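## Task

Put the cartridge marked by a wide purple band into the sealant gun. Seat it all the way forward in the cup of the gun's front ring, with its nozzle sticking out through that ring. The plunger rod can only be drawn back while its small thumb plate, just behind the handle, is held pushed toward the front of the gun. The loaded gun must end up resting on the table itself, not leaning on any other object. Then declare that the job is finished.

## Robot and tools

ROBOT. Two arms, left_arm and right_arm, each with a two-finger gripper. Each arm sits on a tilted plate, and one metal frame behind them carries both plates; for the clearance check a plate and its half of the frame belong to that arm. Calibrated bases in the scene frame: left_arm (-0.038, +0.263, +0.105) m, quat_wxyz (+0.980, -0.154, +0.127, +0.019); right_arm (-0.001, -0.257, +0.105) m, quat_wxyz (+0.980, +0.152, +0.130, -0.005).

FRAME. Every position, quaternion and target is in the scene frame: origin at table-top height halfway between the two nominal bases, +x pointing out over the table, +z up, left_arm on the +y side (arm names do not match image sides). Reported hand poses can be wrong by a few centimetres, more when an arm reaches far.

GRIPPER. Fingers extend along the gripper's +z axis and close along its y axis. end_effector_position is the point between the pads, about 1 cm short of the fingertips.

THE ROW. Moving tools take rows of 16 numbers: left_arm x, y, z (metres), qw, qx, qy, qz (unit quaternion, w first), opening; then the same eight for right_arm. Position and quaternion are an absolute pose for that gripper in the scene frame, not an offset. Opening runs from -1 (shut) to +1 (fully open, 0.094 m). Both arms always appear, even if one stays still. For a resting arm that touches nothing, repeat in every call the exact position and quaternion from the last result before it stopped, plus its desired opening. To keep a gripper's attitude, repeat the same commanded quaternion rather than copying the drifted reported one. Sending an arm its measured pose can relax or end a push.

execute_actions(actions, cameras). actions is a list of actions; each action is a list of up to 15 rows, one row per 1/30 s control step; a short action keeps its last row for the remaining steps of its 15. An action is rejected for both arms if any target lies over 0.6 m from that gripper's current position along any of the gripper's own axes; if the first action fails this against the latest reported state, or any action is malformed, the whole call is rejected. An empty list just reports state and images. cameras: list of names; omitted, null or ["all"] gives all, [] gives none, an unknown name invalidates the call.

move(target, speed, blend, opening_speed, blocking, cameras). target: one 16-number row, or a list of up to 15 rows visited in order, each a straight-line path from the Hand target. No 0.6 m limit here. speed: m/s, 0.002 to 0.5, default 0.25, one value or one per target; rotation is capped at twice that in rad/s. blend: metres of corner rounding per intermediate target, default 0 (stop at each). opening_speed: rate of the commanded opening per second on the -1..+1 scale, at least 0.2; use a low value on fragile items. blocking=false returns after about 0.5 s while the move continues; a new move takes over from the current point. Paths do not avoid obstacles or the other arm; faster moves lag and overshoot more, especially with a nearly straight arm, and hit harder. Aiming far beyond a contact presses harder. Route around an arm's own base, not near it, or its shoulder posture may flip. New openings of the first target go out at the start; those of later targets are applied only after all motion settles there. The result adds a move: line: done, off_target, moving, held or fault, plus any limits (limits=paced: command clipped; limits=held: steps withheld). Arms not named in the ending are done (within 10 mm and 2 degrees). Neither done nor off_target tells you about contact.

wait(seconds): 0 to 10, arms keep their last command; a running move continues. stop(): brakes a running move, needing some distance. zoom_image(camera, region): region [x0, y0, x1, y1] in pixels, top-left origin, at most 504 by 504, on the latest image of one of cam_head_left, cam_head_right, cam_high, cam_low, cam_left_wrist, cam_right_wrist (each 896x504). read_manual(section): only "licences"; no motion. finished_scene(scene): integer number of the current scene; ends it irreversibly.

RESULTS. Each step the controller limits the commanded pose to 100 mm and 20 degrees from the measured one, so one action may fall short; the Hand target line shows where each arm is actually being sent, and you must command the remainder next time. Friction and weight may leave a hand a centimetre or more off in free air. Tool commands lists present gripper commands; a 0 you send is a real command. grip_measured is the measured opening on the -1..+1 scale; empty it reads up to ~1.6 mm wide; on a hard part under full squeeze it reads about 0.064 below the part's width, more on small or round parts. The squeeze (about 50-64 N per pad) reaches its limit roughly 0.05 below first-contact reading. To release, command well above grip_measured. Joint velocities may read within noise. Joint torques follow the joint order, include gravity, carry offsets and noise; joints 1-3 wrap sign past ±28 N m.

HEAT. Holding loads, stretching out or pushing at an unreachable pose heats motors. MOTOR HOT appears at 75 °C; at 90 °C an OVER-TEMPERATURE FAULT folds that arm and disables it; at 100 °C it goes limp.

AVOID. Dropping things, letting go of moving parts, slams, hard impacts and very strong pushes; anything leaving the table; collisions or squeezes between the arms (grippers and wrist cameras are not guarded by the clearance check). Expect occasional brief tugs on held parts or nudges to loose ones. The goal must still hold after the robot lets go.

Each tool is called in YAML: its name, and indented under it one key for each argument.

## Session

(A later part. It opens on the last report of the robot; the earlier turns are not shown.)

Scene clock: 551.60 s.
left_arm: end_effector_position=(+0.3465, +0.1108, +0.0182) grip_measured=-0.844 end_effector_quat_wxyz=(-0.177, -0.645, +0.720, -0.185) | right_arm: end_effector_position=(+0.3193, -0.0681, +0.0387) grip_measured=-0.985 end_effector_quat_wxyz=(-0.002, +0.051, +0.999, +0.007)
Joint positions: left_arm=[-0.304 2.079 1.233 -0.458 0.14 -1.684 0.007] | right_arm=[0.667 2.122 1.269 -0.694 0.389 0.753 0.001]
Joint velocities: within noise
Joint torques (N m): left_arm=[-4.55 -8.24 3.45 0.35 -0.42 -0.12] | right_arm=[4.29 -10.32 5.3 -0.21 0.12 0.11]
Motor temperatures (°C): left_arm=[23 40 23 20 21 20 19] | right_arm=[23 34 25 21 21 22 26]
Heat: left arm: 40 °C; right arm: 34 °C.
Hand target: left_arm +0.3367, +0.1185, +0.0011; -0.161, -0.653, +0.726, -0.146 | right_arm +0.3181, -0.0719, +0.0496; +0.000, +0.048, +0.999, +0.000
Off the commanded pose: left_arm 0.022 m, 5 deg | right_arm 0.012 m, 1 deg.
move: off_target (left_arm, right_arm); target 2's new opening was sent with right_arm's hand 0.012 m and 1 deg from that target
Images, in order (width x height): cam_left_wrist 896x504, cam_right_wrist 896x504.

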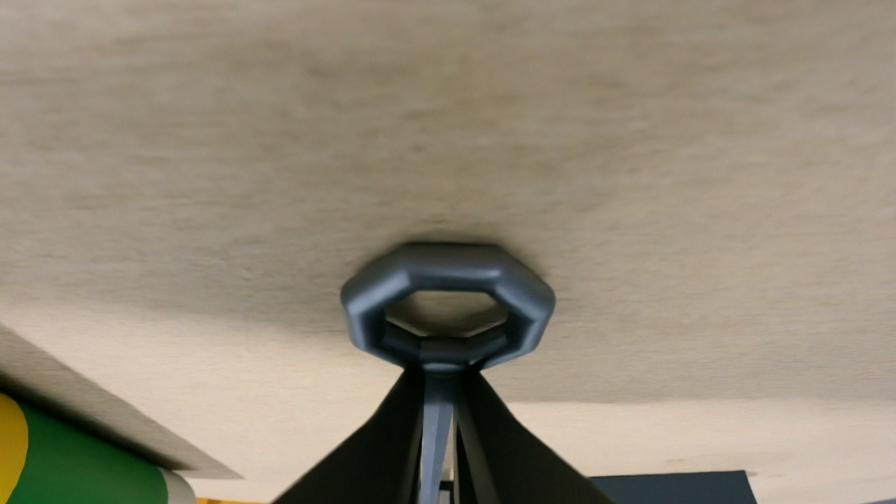

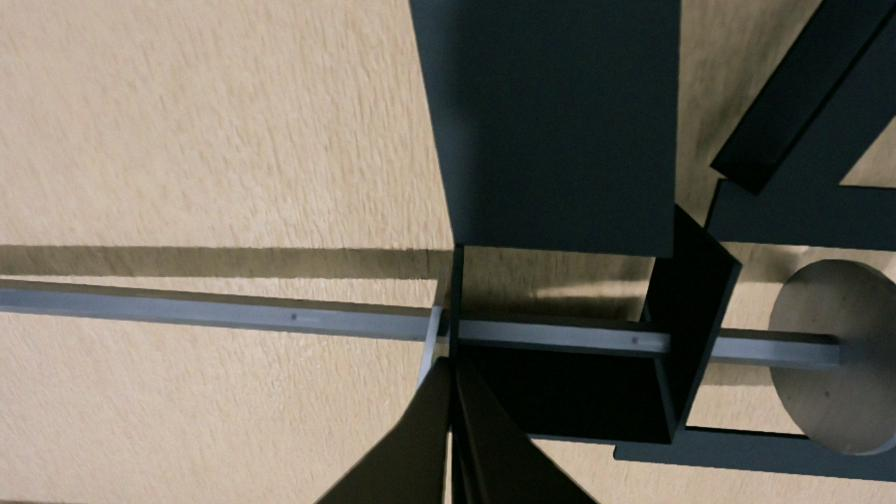

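zoom_image:
  camera: "cam_high"
  region: [380, 190, 620, 290]

This scene's latest camera images include none from cam_high. They are from: cam_left_wrist, cam_right_wrist. cam_high's image comes with the result of a call that names it in "cameras".

move:
  target:
    - [0.337,0.118,0.0,-0.1608,-0.6532,0.7255,-0.1448,-0.85,0.318,-0.072,0.044,0,0.048,0.9988,0,-0.6]
    - [0.337,0.118,0.0,-0.1608,-0.6532,0.7255,-0.1448,-0.85,0.318,-0.072,0.10,0,0.048,0.9988,0,-0.6]
    - [0.337,0.118,0.0,-0.1608,-0.6532,0.7255,-0.1448,-0.85,0.318,-0.048,0.08,0,0.048,0.9988,0,-1]
  speed: 0.08
  cameras: ["cam_left_wrist","cam_right_wrist","cam_high"]

Scene clock: 577.20 s.
left_arm: end_effector_position=(+0.3465, +0.1108, +0.0182) grip_measured=-0.844 end_effector_quat_wxyz=(-0.177, -0.645, +0.720, -0.185) | right_arm: end_effector_position=(+0.3110, -0.0587, +0.0757) grip_measured=-0.993 end_effector_quat_wxyz=(-0.013, +0.046, +0.999, -0.008)
Joint positions: left_arm=[-0.304 2.079 1.233 -0.458 0.14 -1.684 0.007] | right_arm=[0.741 2.1 1.367 -0.883 0.395 0.838 0]
Joint velocities: within noise
Joint torques (N m): left_arm=[-4.55 -8.24 3.47 0.34 -0.42 -0.12] | right_arm=[4.62 -7.1 8.42 0.28 0.06 0.1]
Motor temperatures (°C): left_arm=[24 37 24 20 21 20 19] | right_arm=[23 39 26 21 20 22 26]
Heat: left arm: 37 °C; right arm: 39 °C.
Hand target: left_arm +0.3367, +0.1185, +0.0011; -0.161, -0.653, +0.726, -0.146 | right_arm +0.3177, -0.0482, +0.0802; +0.000, +0.048, +0.999, +0.000
Off the commanded pose: left_arm 0.022 m, 5 deg | right_arm 0.013 m, 2 deg.
move: off_target (left_arm, right_arm); target 3's new opening was sent with right_arm's hand 0.013 m and 2 deg from that target
Images, in order (width x height): cam_high 896x504, cam_left_wrist 896x504, cam_right_wrist 896x504.

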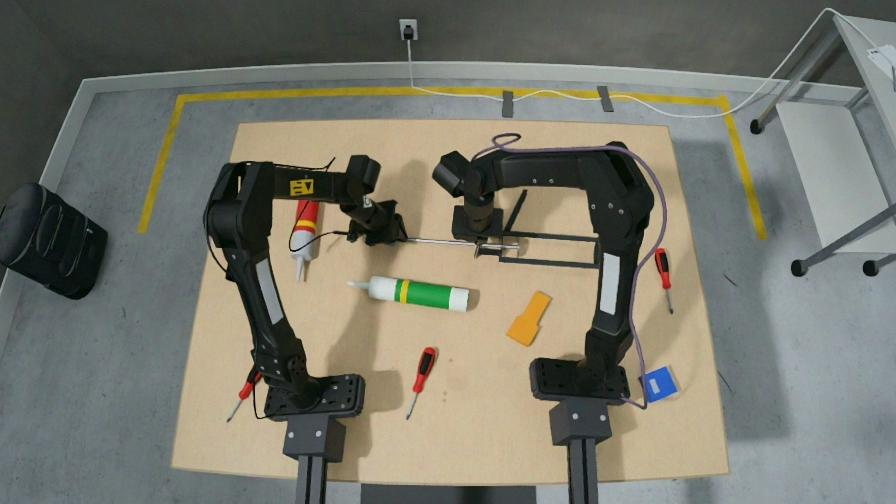

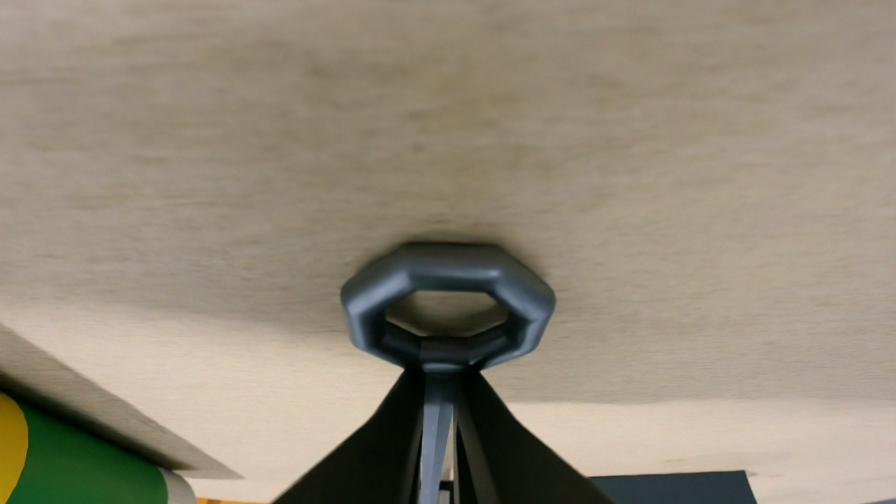

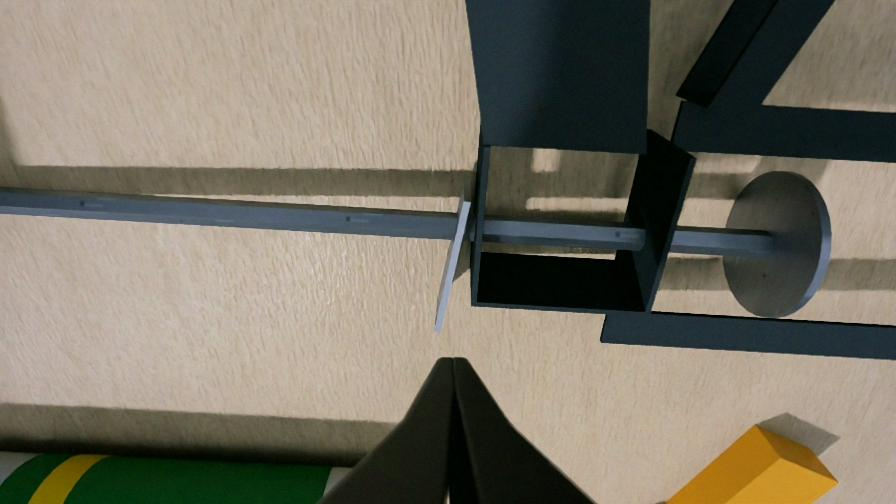

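move:
  target:
    - [0.337,0.118,0.0,-0.1608,-0.6532,0.7255,-0.1448,-0.85,0.326,-0.030,0.060,0,0.048,0.9988,0,-1]
    - [0.337,0.118,0.0,-0.1608,-0.6532,0.7255,-0.1448,-0.85,0.326,-0.031,0.032,0,0.048,0.9988,0,-1]
  speed: 0.08
  cameras: ["cam_right_wrist"]

Scene clock: 589.93 s.
left_arm: end_effector_position=(+0.3465, +0.1108, +0.0182) grip_measured=-0.844 end_effector_quat_wxyz=(-0.177, -0.645, +0.720, -0.185) | right_arm: end_effector_position=(+0.3277, -0.0318, +0.0383) grip_measured=-0.993 end_effector_quat_wxyz=(-0.001, +0.053, +0.999, +0.004)
Joint positions: left_arm=[-0.304 2.079 1.233 -0.458 0.14 -1.684 0.007] | right_arm=[0.725 2.241 1.428 -0.759 0.395 0.82 0]
Joint velocities: within noise
Joint torques (N m): left_arm=[-4.56 -8.24 3.43 0.35 -0.41 -0.11] | right_arm=[3.75 -7.58 4.79 0.4 0.06 -0.02]
Motor temperatures (°C): left_arm=[24 36 24 20 21 20 19] | right_arm=[23 38 26 21 20 22 26]
Heat: left arm: 36 °C; right arm: 38 °C.
Hand target: left_arm +0.3367, +0.1185, +0.0011; -0.161, -0.652, +0.726, -0.146 | right_arm +0.3258, -0.0311, +0.0320; +0.000, +0.048, +0.999, +0.000
Off the commanded pose: left_arm 0.022 m, 5 deg | right_arm 0.007 m, 1 deg.
move: off_target (left_arm)
Images, in order (width x height): cam_right_wrist 896x504.

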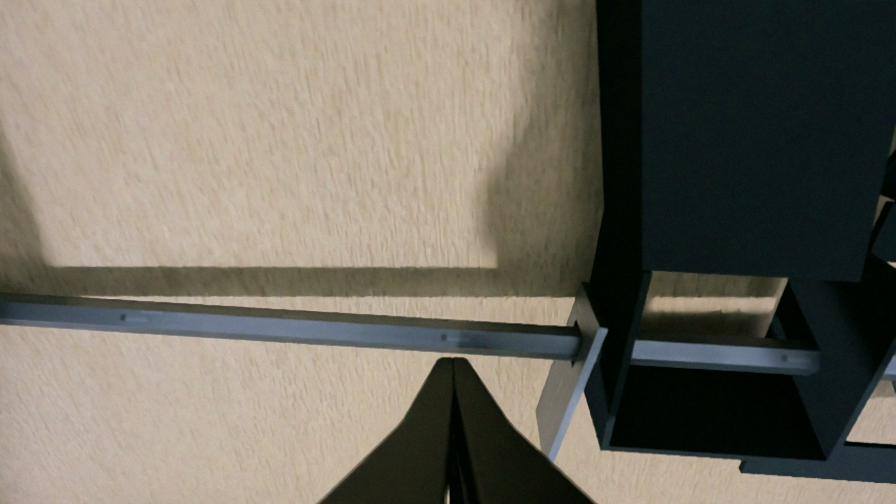

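move:
  target:
    - [0.337,0.118,0.0,-0.1608,-0.6532,0.7255,-0.1448,-0.85,0.314,-0.038,0.032,0,0.048,0.9988,0,-1]
    - [0.337,0.118,0.0,-0.1608,-0.6532,0.7255,-0.1448,-0.85,0.313,-0.072,0.032,0,0.048,0.9988,0,-1]
  speed: 0.06
  cameras: ["cam_right_wrist","cam_left_wrist"]

Scene clock: 598.57 s.
left_arm: end_effector_position=(+0.3465, +0.1108, +0.0182) grip_measured=-0.844 end_effector_quat_wxyz=(-0.177, -0.645, +0.720, -0.185) | right_arm: end_effector_position=(+0.3170, -0.0544, +0.0300) grip_measured=-0.993 end_effector_quat_wxyz=(+0.002, +0.054, +0.998, +0.023)
Joint positions: left_arm=[-0.304 2.079 1.233 -0.458 0.14 -1.684 0.007] | right_arm=[0.68 2.148 1.257 -0.631 0.37 0.76 0]
Joint velocities: within noise
Joint torques (N m): left_arm=[-4.53 -8.23 3.44 0.35 -0.42 -0.12] | right_arm=[2.59 -10.25 2.69 -0.06 0.3 -0.09]
Motor temperatures (°C): left_arm=[24 36 24 20 21 20 19] | right_arm=[23 38 26 21 20 22 25]
Heat: left arm: 36 °C; right arm: 38 °C.
Hand target: left_arm +0.3367, +0.1185, +0.0011; -0.161, -0.653, +0.726, -0.146 | right_arm +0.3131, -0.0714, +0.0317; +0.000, +0.048, +0.999, +0.000
Off the commanded pose: left_arm 0.022 m, 5 deg | right_arm 0.018 m, 3 deg.
move: off_target (left_arm, right_arm)
Images, in order (width x height): cam_left_wrist 896x504, cam_right_wrist 896x504.

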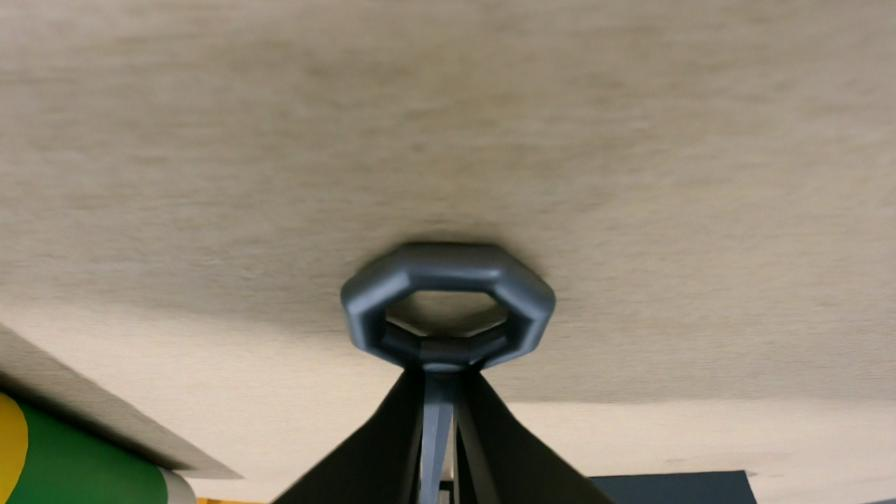

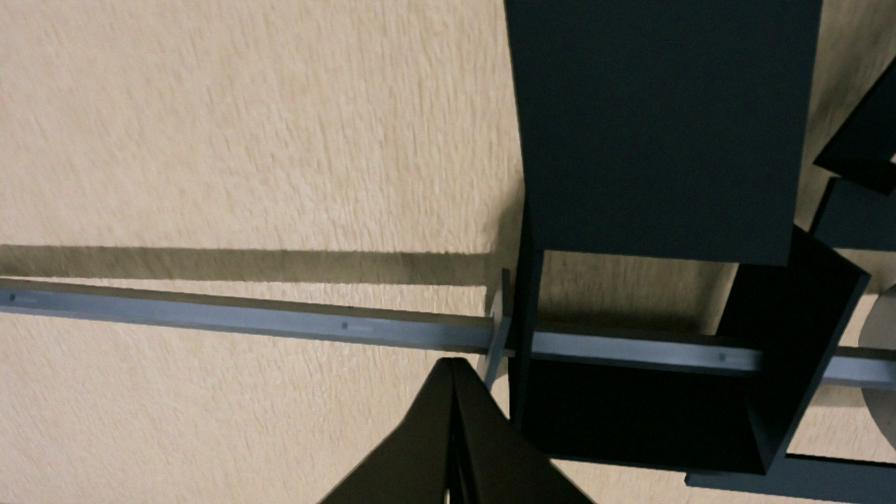

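move:
  target:
    - [0.338,0.130,0.0,-0.1608,-0.6532,0.7255,-0.1448,-0.85,0.313,-0.090,0.032,0,0.048,0.9988,0,-1]
  speed: 0.06
  cameras: ["cam_right_wrist","cam_left_wrist"]

Scene clock: 603.43 s.
left_arm: end_effector_position=(+0.3465, +0.1107, +0.0182) grip_measured=-0.844 end_effector_quat_wxyz=(-0.177, -0.644, +0.721, -0.185) | right_arm: end_effector_position=(+0.3233, -0.0583, +0.0342) grip_measured=-0.993 end_effector_quat_wxyz=(+0.010, +0.057, +0.997, +0.051)
Joint positions: left_arm=[-0.304 2.079 1.233 -0.458 0.141 -1.681 0.007] | right_arm=[0.652 2.099 1.211 -0.573 0.334 0.72 0]
Joint velocities: within noise
Joint torques (N m): left_arm=[-2.14 -9.36 3.07 0.24 -0.36 0.13] | right_arm=[1.91 -9.85 2.26 -0.4 0.63 -0.05]
Motor temperatures (°C): left_arm=[24 36 24 20 21 20 19] | right_arm=[23 38 26 21 21 22 25]
Heat: left arm: 36 °C; right arm: 38 °C.
Hand target: left_arm +0.3375, +0.1298, +0.0011; -0.162, -0.653, +0.726, -0.145 | right_arm +0.3136, -0.0882, +0.0320; +0.000, +0.047, +0.999, +0.001
Off the commanded pose: left_arm 0.028 m, 5 deg | right_arm 0.033 m, 6 deg.
move: off_target (left_arm, right_arm)
Images, in order (width x height): cam_left_wrist 896x504, cam_right_wrist 896x504.

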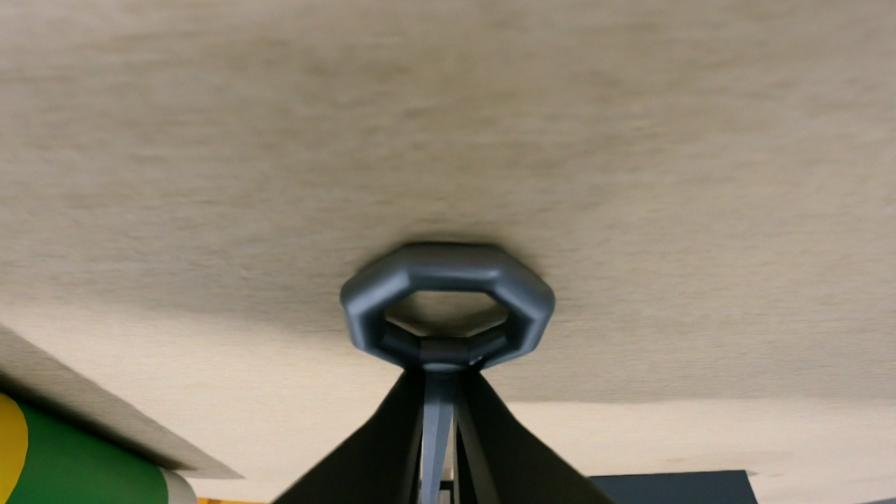

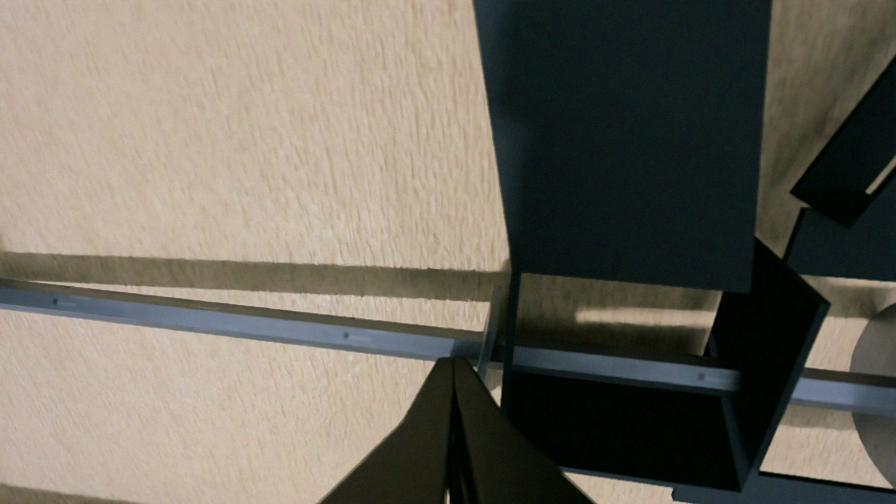

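move:
  target:
    - [0.338,0.118,0.0,-0.1608,-0.6532,0.7255,-0.1448,-0.85,0.313,-0.050,0.04,0,0.048,0.9988,0,-1]
    - [0.338,0.118,0.0,-0.1608,-0.6532,0.7255,-0.1448,-0.85,0.325,-0.0,0.17,0,0.048,0.9988,0,-1]
  speed: 0.12
  cameras: ["cam_right_wrist","cam_high","cam_low"]

zoom_image:
  camera: "cam_high"
  region: [390, 190, 630, 290]

Scene clock: 611.57 s.
left_arm: end_effector_position=(+0.3465, +0.1104, +0.0183) grip_measured=-0.844 end_effector_quat_wxyz=(-0.177, -0.645, +0.720, -0.185) | right_arm: end_effector_position=(+0.3249, -0.0053, +0.1668) grip_measured=-0.993 end_effector_quat_wxyz=(-0.004, +0.051, +0.999, +0.002)
Joint positions: left_arm=[-0.304 2.079 1.233 -0.458 0.141 -1.684 0.007] | right_arm=[0.893 2.198 1.823 -1.275 0.387 1 0]
Joint velocities: within noise
Joint torques (N m): left_arm=[-4.45 -8.06 3.78 0.33 -0.43 -0.12] | right_arm=[4.75 -7.49 9.06 0.04 0.07 0.1]
Motor temperatures (°C): left_arm=[24 36 24 20 21 20 19] | right_arm=[23 38 26 21 21 22 25]
Heat: left arm: 36 °C; right arm: 38 °C.
Hand target: left_arm +0.3377, +0.1184, +0.0011; -0.161, -0.653, +0.726, -0.146 | right_arm +0.3249, -0.0001, +0.1700; +0.000, +0.048, +0.999, +0.000
Off the commanded pose: left_arm 0.022 m, 5 deg | right_arm 0.006 m, 1 deg.
move: off_target (left_arm)
Images, in order (width x height): cam_high 896x504, cam_low 896x504, cam_right_wrist 896x504.

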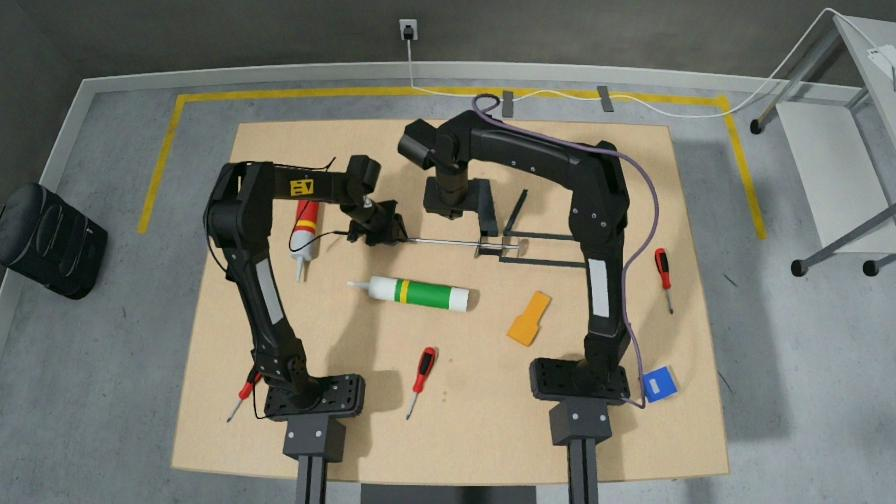

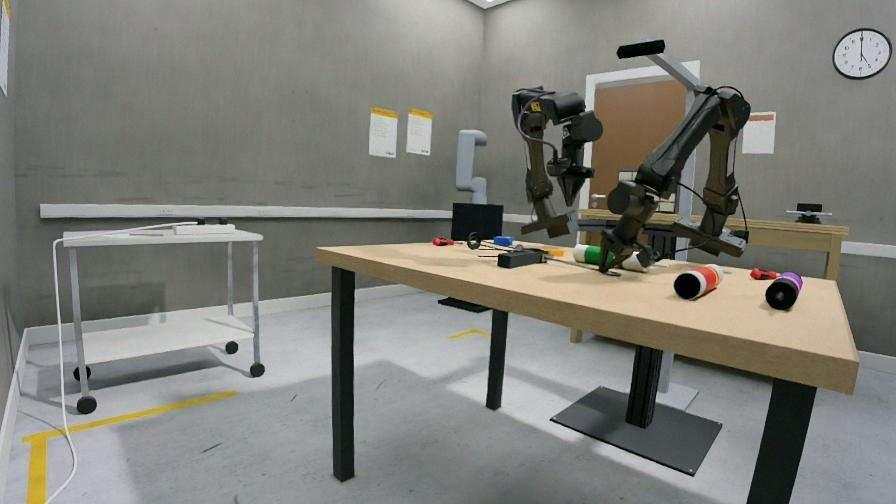

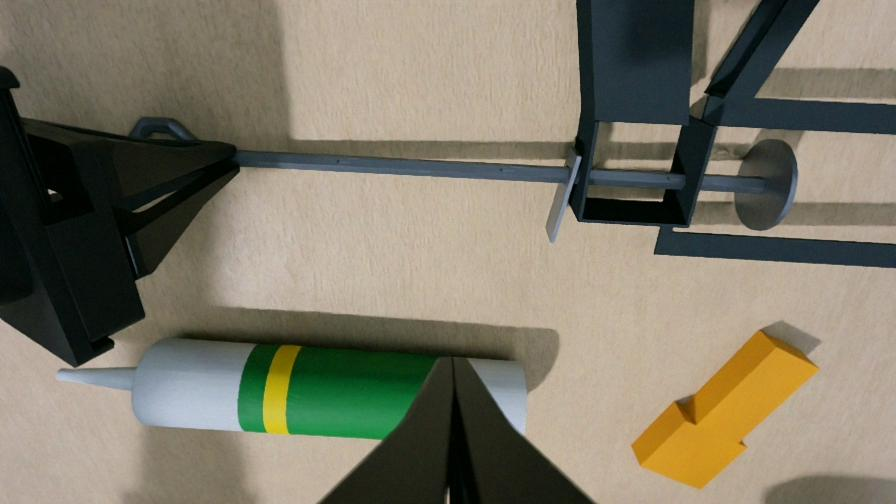

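Scaled by 2.100 from the camera's 896x504 image, which has a finer 1280x720 frame.

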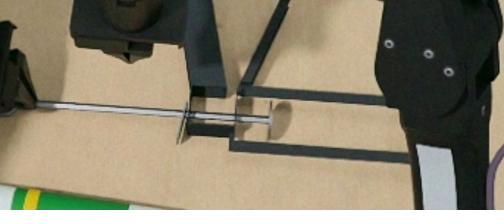

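move:
  target: [0.338,0.118,0.0,-0.1608,-0.6532,0.7255,-0.1448,-0.85,0.290,-0.22,0.28,0,0.048,0.9988,0,-1]
  speed: 0.2
  cameras: ["cam_right_wrist","cam_high","cam_low"]

Scene clock: 618.30 s.
left_arm: end_effector_position=(+0.3465, +0.1104, +0.0183) grip_measured=-0.844 end_effector_quat_wxyz=(-0.177, -0.645, +0.720, -0.185) | right_arm: end_effector_position=(+0.2948, -0.2157, +0.2826) grip_measured=-0.993 end_effector_quat_wxyz=(+0.024, +0.057, +0.998, +0.027)
Joint positions: left_arm=[-0.304 2.079 1.233 -0.458 0.141 -1.684 0.007] | right_arm=[0.675 1.474 1.55 -1.555 0.392 0.745 0]
Joint velocities: within noise
Joint torques (N m): left_arm=[-4.45 -8.09 3.77 0.33 -0.43 -0.11] | right_arm=[1.8 -4.36 4.22 0.25 0.09 -0.04]
Motor temperatures (°C): left_arm=[24 36 24 20 21 20 19] | right_arm=[23 37 26 21 21 22 25]
Heat: left arm: 36 °C; right arm: 37 °C.
Hand target: left_arm +0.3377, +0.1184, +0.0011; -0.161, -0.652, +0.726, -0.146 | right_arm +0.2901, -0.2199, +0.2794; +0.018, +0.048, +0.999, +0.016
Off the commanded pose: left_arm 0.022 m, 5 deg | right_arm 0.007 m, 4 deg.
joint sent to its limit (right arm) — joint 4 (wrist pitch), lower limit. The joint targets are off in orientation, not in position.
move: off_target (left_arm, right_arm)
Images, in order (width x height): cam_high 896x504, cam_low 896x504, cam_right_wrist 896x504.

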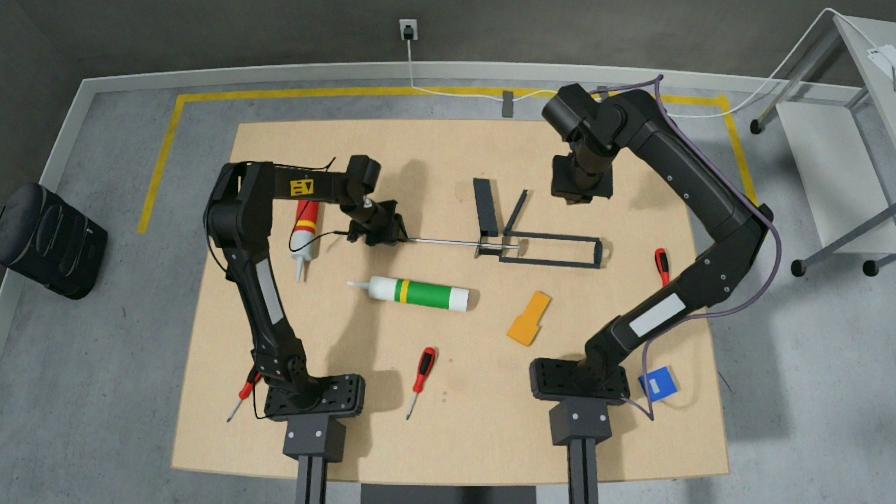

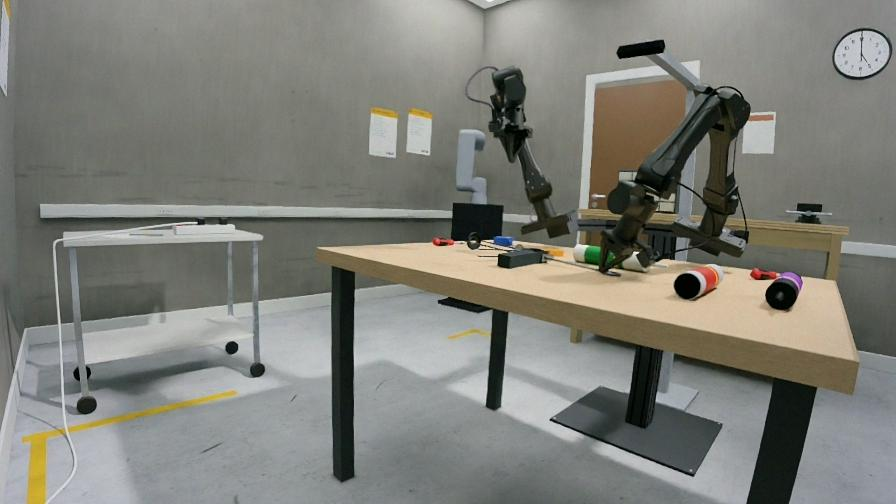

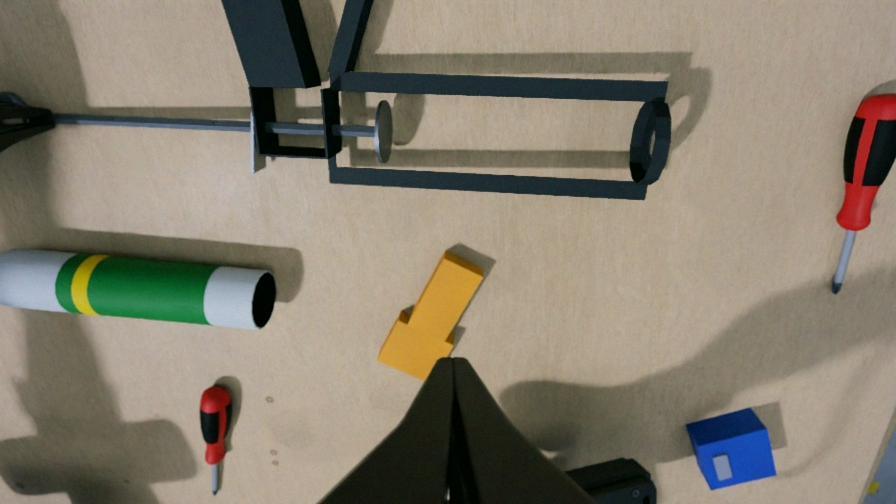

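move:
  target:
    - [0.337,0.114,0.0,-0.1608,-0.6532,0.7255,-0.1448,-0.85,0.325,-0.07,0.12,0,0.048,0.9988,0,-0.3]
    - [0.337,0.114,0.0,-0.1608,-0.6532,0.7255,-0.1448,-0.85,0.329,-0.068,0.062,0,0.048,0.9988,0,-0.3]
  speed: 0.15
  blend: 0.01
  cameras: ["cam_right_wrist"]

Scene clock: 674.87 s.
left_arm: end_effector_position=(+0.3463, +0.1101, +0.0182) grip_measured=-0.844 end_effector_quat_wxyz=(-0.174, -0.647, +0.720, -0.182) | right_arm: end_effector_position=(+0.3320, -0.0677, +0.0677) grip_measured=-0.302 end_effector_quat_wxyz=(-0.001, +0.055, +0.998, +0.006)
Joint positions: left_arm=[-0.31 2.079 1.233 -0.458 0.129 -1.692 0.007] | right_arm=[0.681 2.095 1.362 -0.818 0.392 0.774 0.033]
Joint velocities: within noise
Joint torques (N m): left_arm=[-4.88 -7.73 3.73 0.38 -0.34 -0.14] | right_arm=[3.6 -7.38 4.18 0.39 0.1 -0.06]
Motor temperatures (°C): left_arm=[24 35 24 20 21 20 19] | right_arm=[22 33 26 21 21 22 25]
Heat: left arm: 35 °C; right arm: 33 °C.
Hand target: left_arm +0.3367, +0.1145, +0.0010; -0.161, -0.653, +0.726, -0.146 | right_arm +0.3290, -0.0680, +0.0621; +0.000, +0.048, +0.999, +0.000
Off the commanded pose: left_arm 0.021 m, 5 deg | right_arm 0.006 m, 1 deg.
move: off_target (left_arm)
Images, in order (width x height): cam_right_wrist 896x504.

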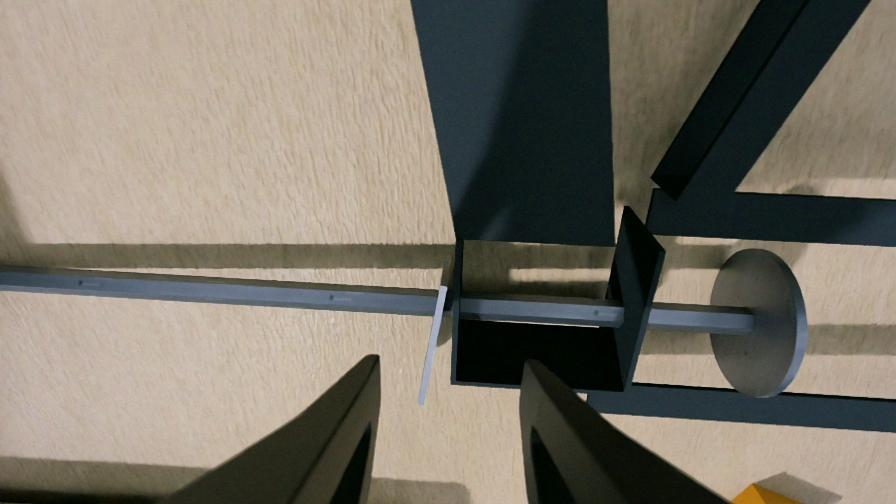

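move:
  target:
    - [0.337,0.114,0.0,-0.1608,-0.6532,0.7255,-0.1448,-0.85,0.316,-0.068,0.045,0,0.048,0.9988,0,-0.3]
  speed: 0.1
  cameras: ["cam_right_wrist"]

Scene clock: 687.60 s.
left_arm: end_effector_position=(+0.3463, +0.1101, +0.0182) grip_measured=-0.844 end_effector_quat_wxyz=(-0.174, -0.647, +0.720, -0.182) | right_arm: end_effector_position=(+0.3214, -0.0678, +0.0525) grip_measured=-0.302 end_effector_quat_wxyz=(+0.002, +0.056, +0.998, +0.008)
Joint positions: left_arm=[-0.31 2.079 1.233 -0.458 0.129 -1.692 0.007] | right_arm=[0.681 2.095 1.286 -0.734 0.392 0.774 0.033]
Joint velocities: within noise
Joint torques (N m): left_arm=[-4.89 -7.73 3.73 0.39 -0.34 -0.13] | right_arm=[3.71 -6.79 3.74 0.45 0.09 -0.02]
Motor temperatures (°C): left_arm=[24 35 24 20 21 20 19] | right_arm=[23 35 25 21 21 22 25]
Heat: left arm: 35 °C; right arm: 35 °C.
Hand target: left_arm +0.3367, +0.1145, +0.0010; -0.161, -0.653, +0.726, -0.146 | right_arm +0.3159, -0.0681, +0.0451; +0.000, +0.048, +0.999, +0.000
Off the commanded pose: left_arm 0.021 m, 5 deg | right_arm 0.009 m, 1 deg.
move: off_target (left_arm)
Images, in order (width x height): cam_right_wrist 896x504.

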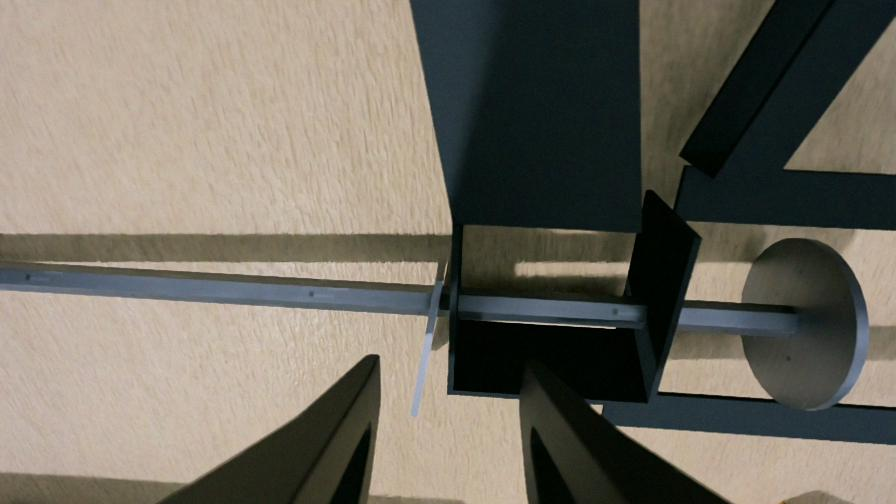

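move:
  target:
    - [0.337,0.114,0.0,-0.1608,-0.6532,0.7255,-0.1448,-0.85,0.312,-0.068,0.033,0,0.048,0.9988,0,-0.3]
  speed: 0.06
  cameras: ["cam_right_wrist"]

Scene clock: 693.77 s.
left_arm: end_effector_position=(+0.3463, +0.1102, +0.0182) grip_measured=-0.844 end_effector_quat_wxyz=(-0.174, -0.647, +0.720, -0.182) | right_arm: end_effector_position=(+0.3183, -0.0655, +0.0422) grip_measured=-0.302 end_effector_quat_wxyz=(+0.005, +0.056, +0.998, +0.010)
Joint positions: left_arm=[-0.31 2.079 1.233 -0.458 0.129 -1.692 0.007] | right_arm=[0.68 2.109 1.257 -0.683 0.393 0.769 0.033]
Joint velocities: within noise
Joint torques (N m): left_arm=[-4.93 -7.72 3.74 0.39 -0.34 -0.13] | right_arm=[3.3 -6.65 3.4 0.37 0.09 -0.04]
Motor temperatures (°C): left_arm=[24 35 24 20 21 20 19] | right_arm=[23 36 25 21 21 22 24]
Heat: left arm: 35 °C; right arm: 36 °C.
Hand target: left_arm +0.3367, +0.1145, +0.0010; -0.161, -0.653, +0.726, -0.146 | right_arm +0.3119, -0.0681, +0.0333; +0.000, +0.048, +0.999, +0.000
Off the commanded pose: left_arm 0.021 m, 5 deg | right_arm 0.011 m, 2 deg.
move: off_target (left_arm, right_arm)
Images, in order (width x height): cam_right_wrist 896x504.

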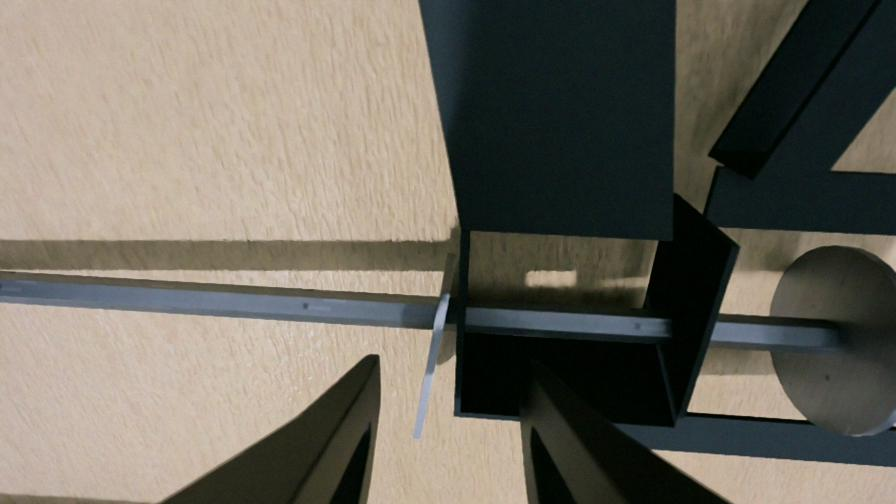

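move:
  target:
    - [0.337,0.114,0.0,-0.1608,-0.6532,0.7255,-0.1448,-0.85,0.313,-0.070,0.028,0,0.048,0.9988,0,-0.3]
    - [0.337,0.114,0.0,-0.1608,-0.6532,0.7255,-0.1448,-0.85,0.313,-0.070,0.028,0,0.048,0.9988,0,-1]
  speed: 0.06
  opening_speed: 0.4
  cameras: ["cam_right_wrist"]

Scene clock: 705.77 s.
left_arm: end_effector_position=(+0.3463, +0.1102, +0.0182) grip_measured=-0.844 end_effector_quat_wxyz=(-0.174, -0.647, +0.720, -0.182) | right_arm: end_effector_position=(+0.3207, -0.0672, +0.0371) grip_measured=-0.984 end_effector_quat_wxyz=(+0.008, +0.054, +0.998, +0.011)
Joint positions: left_arm=[-0.31 2.079 1.233 -0.458 0.129 -1.692 0.007] | right_arm=[0.668 2.116 1.249 -0.659 0.395 0.751 0.001]
Joint velocities: within noise
Joint torques (N m): left_arm=[-4.92 -7.71 3.71 0.39 -0.33 -0.13] | right_arm=[3.33 -6.65 3.43 0.38 0.07 0.01]
Motor temperatures (°C): left_arm=[24 35 24 20 21 20 19] | right_arm=[23 35 25 21 21 22 24]
Heat: left arm: 35 °C; right arm: 35 °C.
Hand target: left_arm +0.3367, +0.1145, +0.0010; -0.161, -0.653, +0.726, -0.146 | right_arm +0.3130, -0.0701, +0.0283; +0.000, +0.048, +0.999, +0.000
Off the commanded pose: left_arm 0.021 m, 5 deg | right_arm 0.012 m, 2 deg.
move: off_target (left_arm, right_arm); target 2's new opening was sent with right_arm's hand 0.012 m and 2 deg from that target
Images, in order (width x height): cam_right_wrist 896x504.

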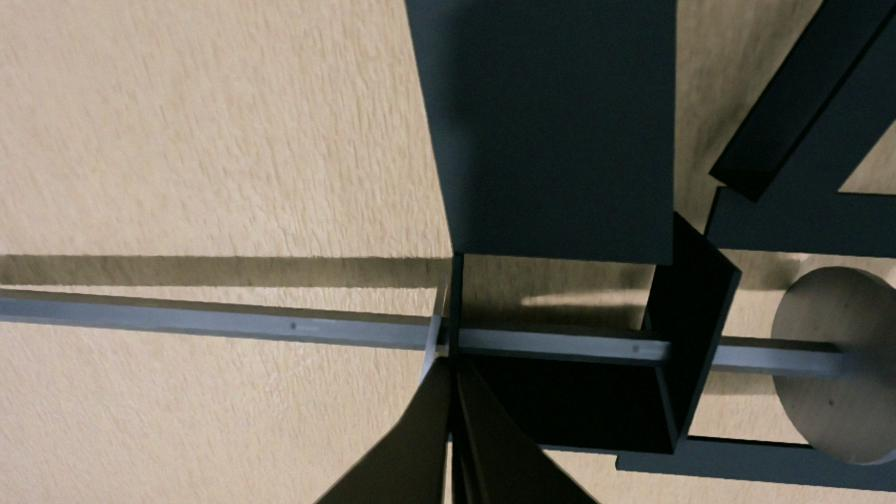

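move:
  target:
    - [0.337,0.114,0.0,-0.1608,-0.6532,0.7255,-0.1448,-0.85,0.313,-0.070,0.04,0,0.048,0.9988,0,-0.6]
    - [0.337,0.114,0.0,-0.1608,-0.6532,0.7255,-0.1448,-0.85,0.313,-0.068,0.09,0,0.048,0.9988,0,-0.6]
    - [0.337,0.114,0.0,-0.1608,-0.6532,0.7255,-0.1448,-0.85,0.313,-0.034,0.08,0,0.048,0.9988,0,-1]
    - [0.337,0.114,0.0,-0.1608,-0.6532,0.7255,-0.1448,-0.85,0.313,-0.034,0.022,0,0.048,0.9988,0,-1]
  speed: 0.1
  cameras: ["cam_right_wrist"]

Scene clock: 717.60 s.
left_arm: end_effector_position=(+0.3463, +0.1102, +0.0182) grip_measured=-0.844 end_effector_quat_wxyz=(-0.174, -0.647, +0.720, -0.182) | right_arm: end_effector_position=(+0.3184, -0.0343, +0.0289) grip_measured=-0.993 end_effector_quat_wxyz=(+0.005, +0.055, +0.998, +0.003)
Joint positions: left_arm=[-0.31 2.079 1.233 -0.458 0.129 -1.693 0.007] | right_arm=[0.729 2.233 1.362 -0.696 0.405 0.825 0]
Joint velocities: within noise
Joint torques (N m): left_arm=[-4.9 -7.71 3.73 0.38 -0.34 -0.14] | right_arm=[3.67 -7.64 3.82 0.42 -0.03 -0.06]
Motor temperatures (°C): left_arm=[24 34 24 20 21 20 19] | right_arm=[23 35 25 21 20 22 25]
Heat: left arm: 34 °C; right arm: 35 °C.
Hand target: left_arm +0.3367, +0.1145, +0.0010; -0.161, -0.653, +0.726, -0.146 | right_arm +0.3130, -0.0341, +0.0222; +0.000, +0.048, +0.999, +0.000
Off the commanded pose: left_arm 0.021 m, 5 deg | right_arm 0.009 m, 1 deg.
move: off_target (left_arm)
Images, in order (width x height): cam_right_wrist 896x504.

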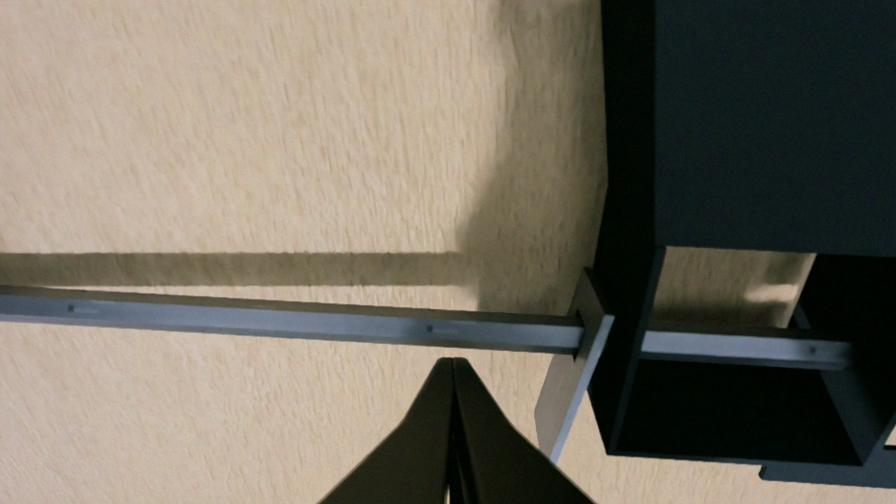

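move:
  target:
    - [0.337,0.116,0.0,-0.1608,-0.6532,0.7255,-0.1448,-0.85,0.308,-0.045,0.020,0,0.048,0.9988,0,-1]
    - [0.337,0.118,0.0,-0.1608,-0.6532,0.7255,-0.1448,-0.85,0.307,-0.075,0.020,0,0.048,0.9988,0,-1]
  speed: 0.06
  cameras: ["cam_right_wrist","cam_left_wrist"]

Scene clock: 723.93 s.
left_arm: end_effector_position=(+0.3463, +0.1102, +0.0182) grip_measured=-0.844 end_effector_quat_wxyz=(-0.174, -0.647, +0.720, -0.182) | right_arm: end_effector_position=(+0.3133, -0.0512, +0.0203) grip_measured=-0.993 end_effector_quat_wxyz=(+0.004, +0.056, +0.998, +0.036)
Joint positions: left_arm=[-0.31 2.079 1.233 -0.458 0.129 -1.693 0.007] | right_arm=[0.674 2.154 1.215 -0.559 0.354 0.752 0]
Joint velocities: within noise
Joint torques (N m): left_arm=[-4.08 -8.18 3.47 0.35 -0.32 -0.03] | right_arm=[2.29 -9.92 2.29 -0.17 0.46 -0.11]
Motor temperatures (°C): left_arm=[24 34 24 20 21 20 19] | right_arm=[23 36 25 21 21 22 25]
Heat: left arm: 34 °C; right arm: 36 °C.
Hand target: left_arm +0.3367, +0.1183, +0.0010; -0.161, -0.653, +0.726, -0.146 | right_arm +0.3071, -0.0739, +0.0197; +0.000, +0.047, +0.999, +0.001
Off the commanded pose: left_arm 0.022 m, 5 deg | right_arm 0.025 m, 4 deg.
move: off_target (left_arm, right_arm)
Images, in order (width x height): cam_left_wrist 896x504, cam_right_wrist 896x504.

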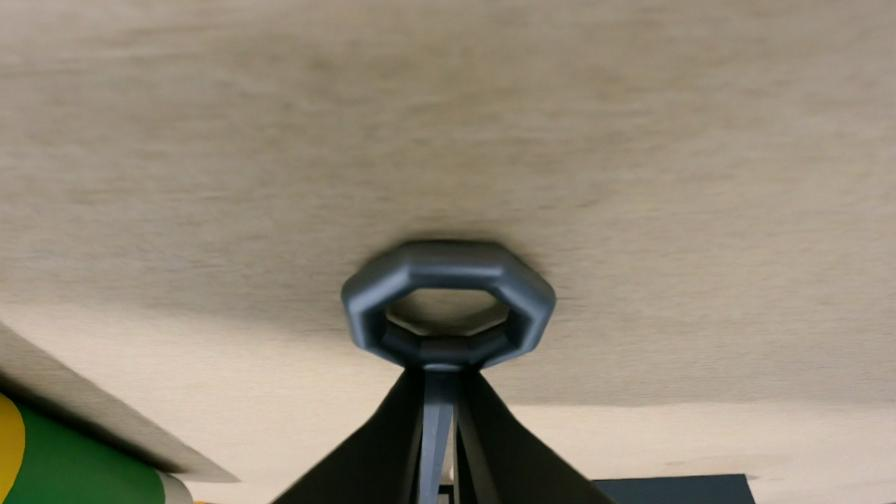

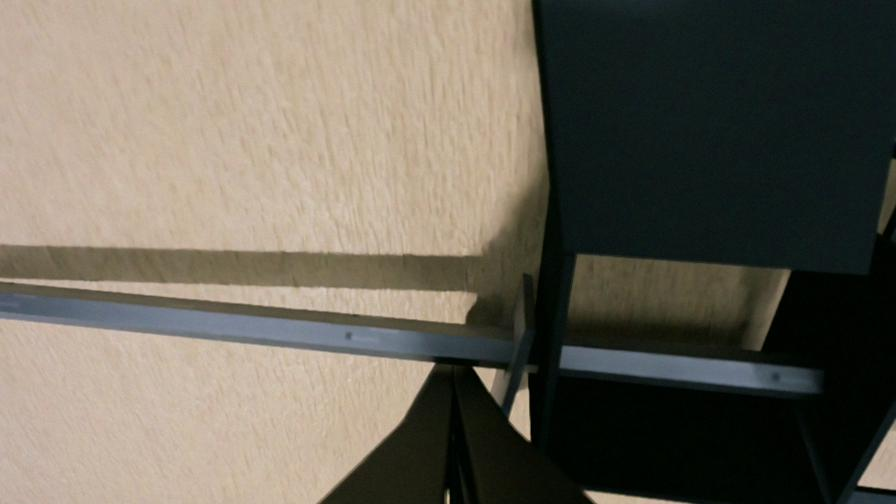

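move:
  target:
    - [0.337,0.116,0.0,-0.1608,-0.6532,0.7255,-0.1448,-0.85,0.303,-0.045,0.020,0,0.048,0.9988,0,-1]
    - [0.337,0.118,0.0,-0.1608,-0.6532,0.7255,-0.1448,-0.85,0.299,-0.06,0.020,0,0.048,0.9988,0,-1]
    - [0.337,0.125,0.0,-0.1608,-0.6532,0.7255,-0.1448,-0.85,0.298,-0.085,0.020,0,0.048,0.9988,0,-1]
  speed: 0.06
  cameras: ["cam_right_wrist","cam_left_wrist"]

Scene clock: 736.50 s.
left_arm: end_effector_position=(+0.3463, +0.1087, +0.0190) grip_measured=-0.844 end_effector_quat_wxyz=(-0.177, -0.646, +0.719, -0.185) | right_arm: end_effector_position=(+0.3052, -0.0525, +0.0218) grip_measured=-0.993 end_effector_quat_wxyz=(+0.005, +0.056, +0.997, +0.052)
Joint positions: left_arm=[-0.31 2.079 1.233 -0.456 0.138 -1.691 0.007] | right_arm=[0.674 2.116 1.152 -0.512 0.329 0.745 0]
Joint velocities: within noise
Joint torques (N m): left_arm=[-2.65 -9.01 3.06 0.28 -0.37 0.13] | right_arm=[1.74 -9.76 2.09 -0.34 0.69 -0.03]
Motor temperatures (°C): left_arm=[24 35 24 20 21 20 19] | right_arm=[23 36 25 21 21 22 24]
Heat: left arm: 35 °C; right arm: 36 °C.
Hand target: left_arm +0.3365, +0.1249, +0.0012; -0.162, -0.653, +0.726, -0.145 | right_arm +0.2982, -0.0832, +0.0199; -0.001, +0.047, +0.999, +0.001
Off the commanded pose: left_arm 0.027 m, 5 deg | right_arm 0.033 m, 6 deg.
move: off_target (left_arm, right_arm)
Images, in order (width x height): cam_left_wrist 896x504, cam_right_wrist 896x504.

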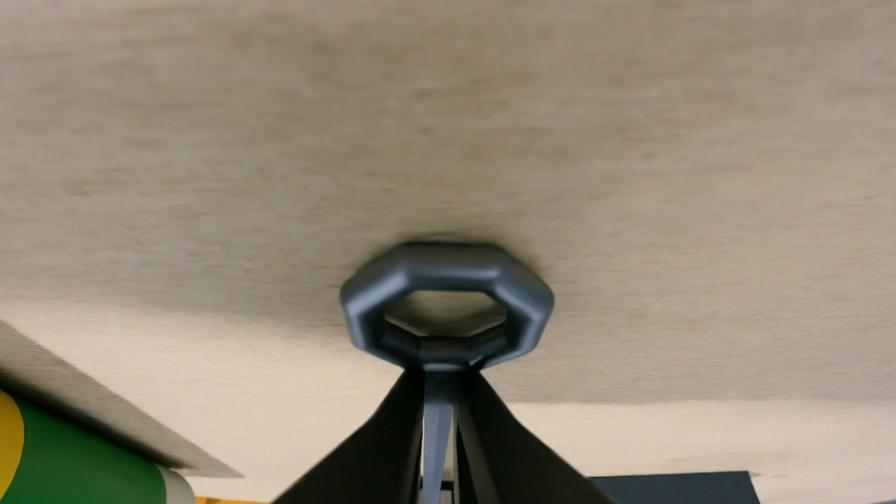

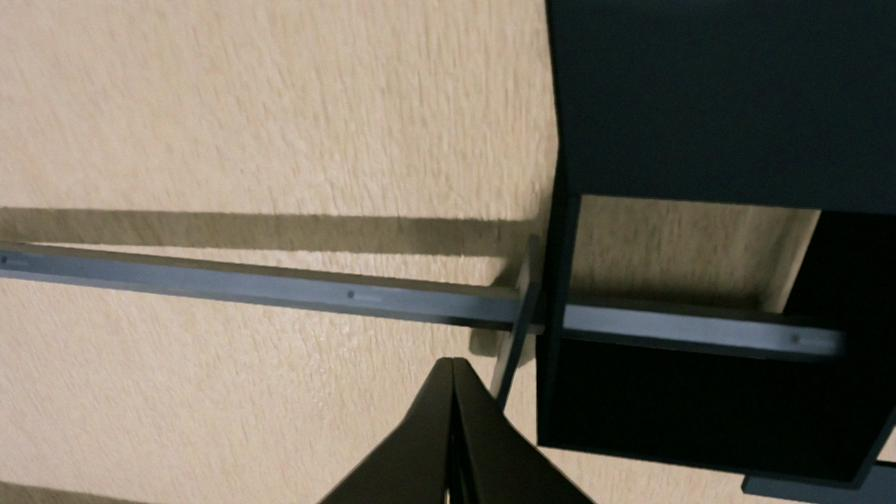

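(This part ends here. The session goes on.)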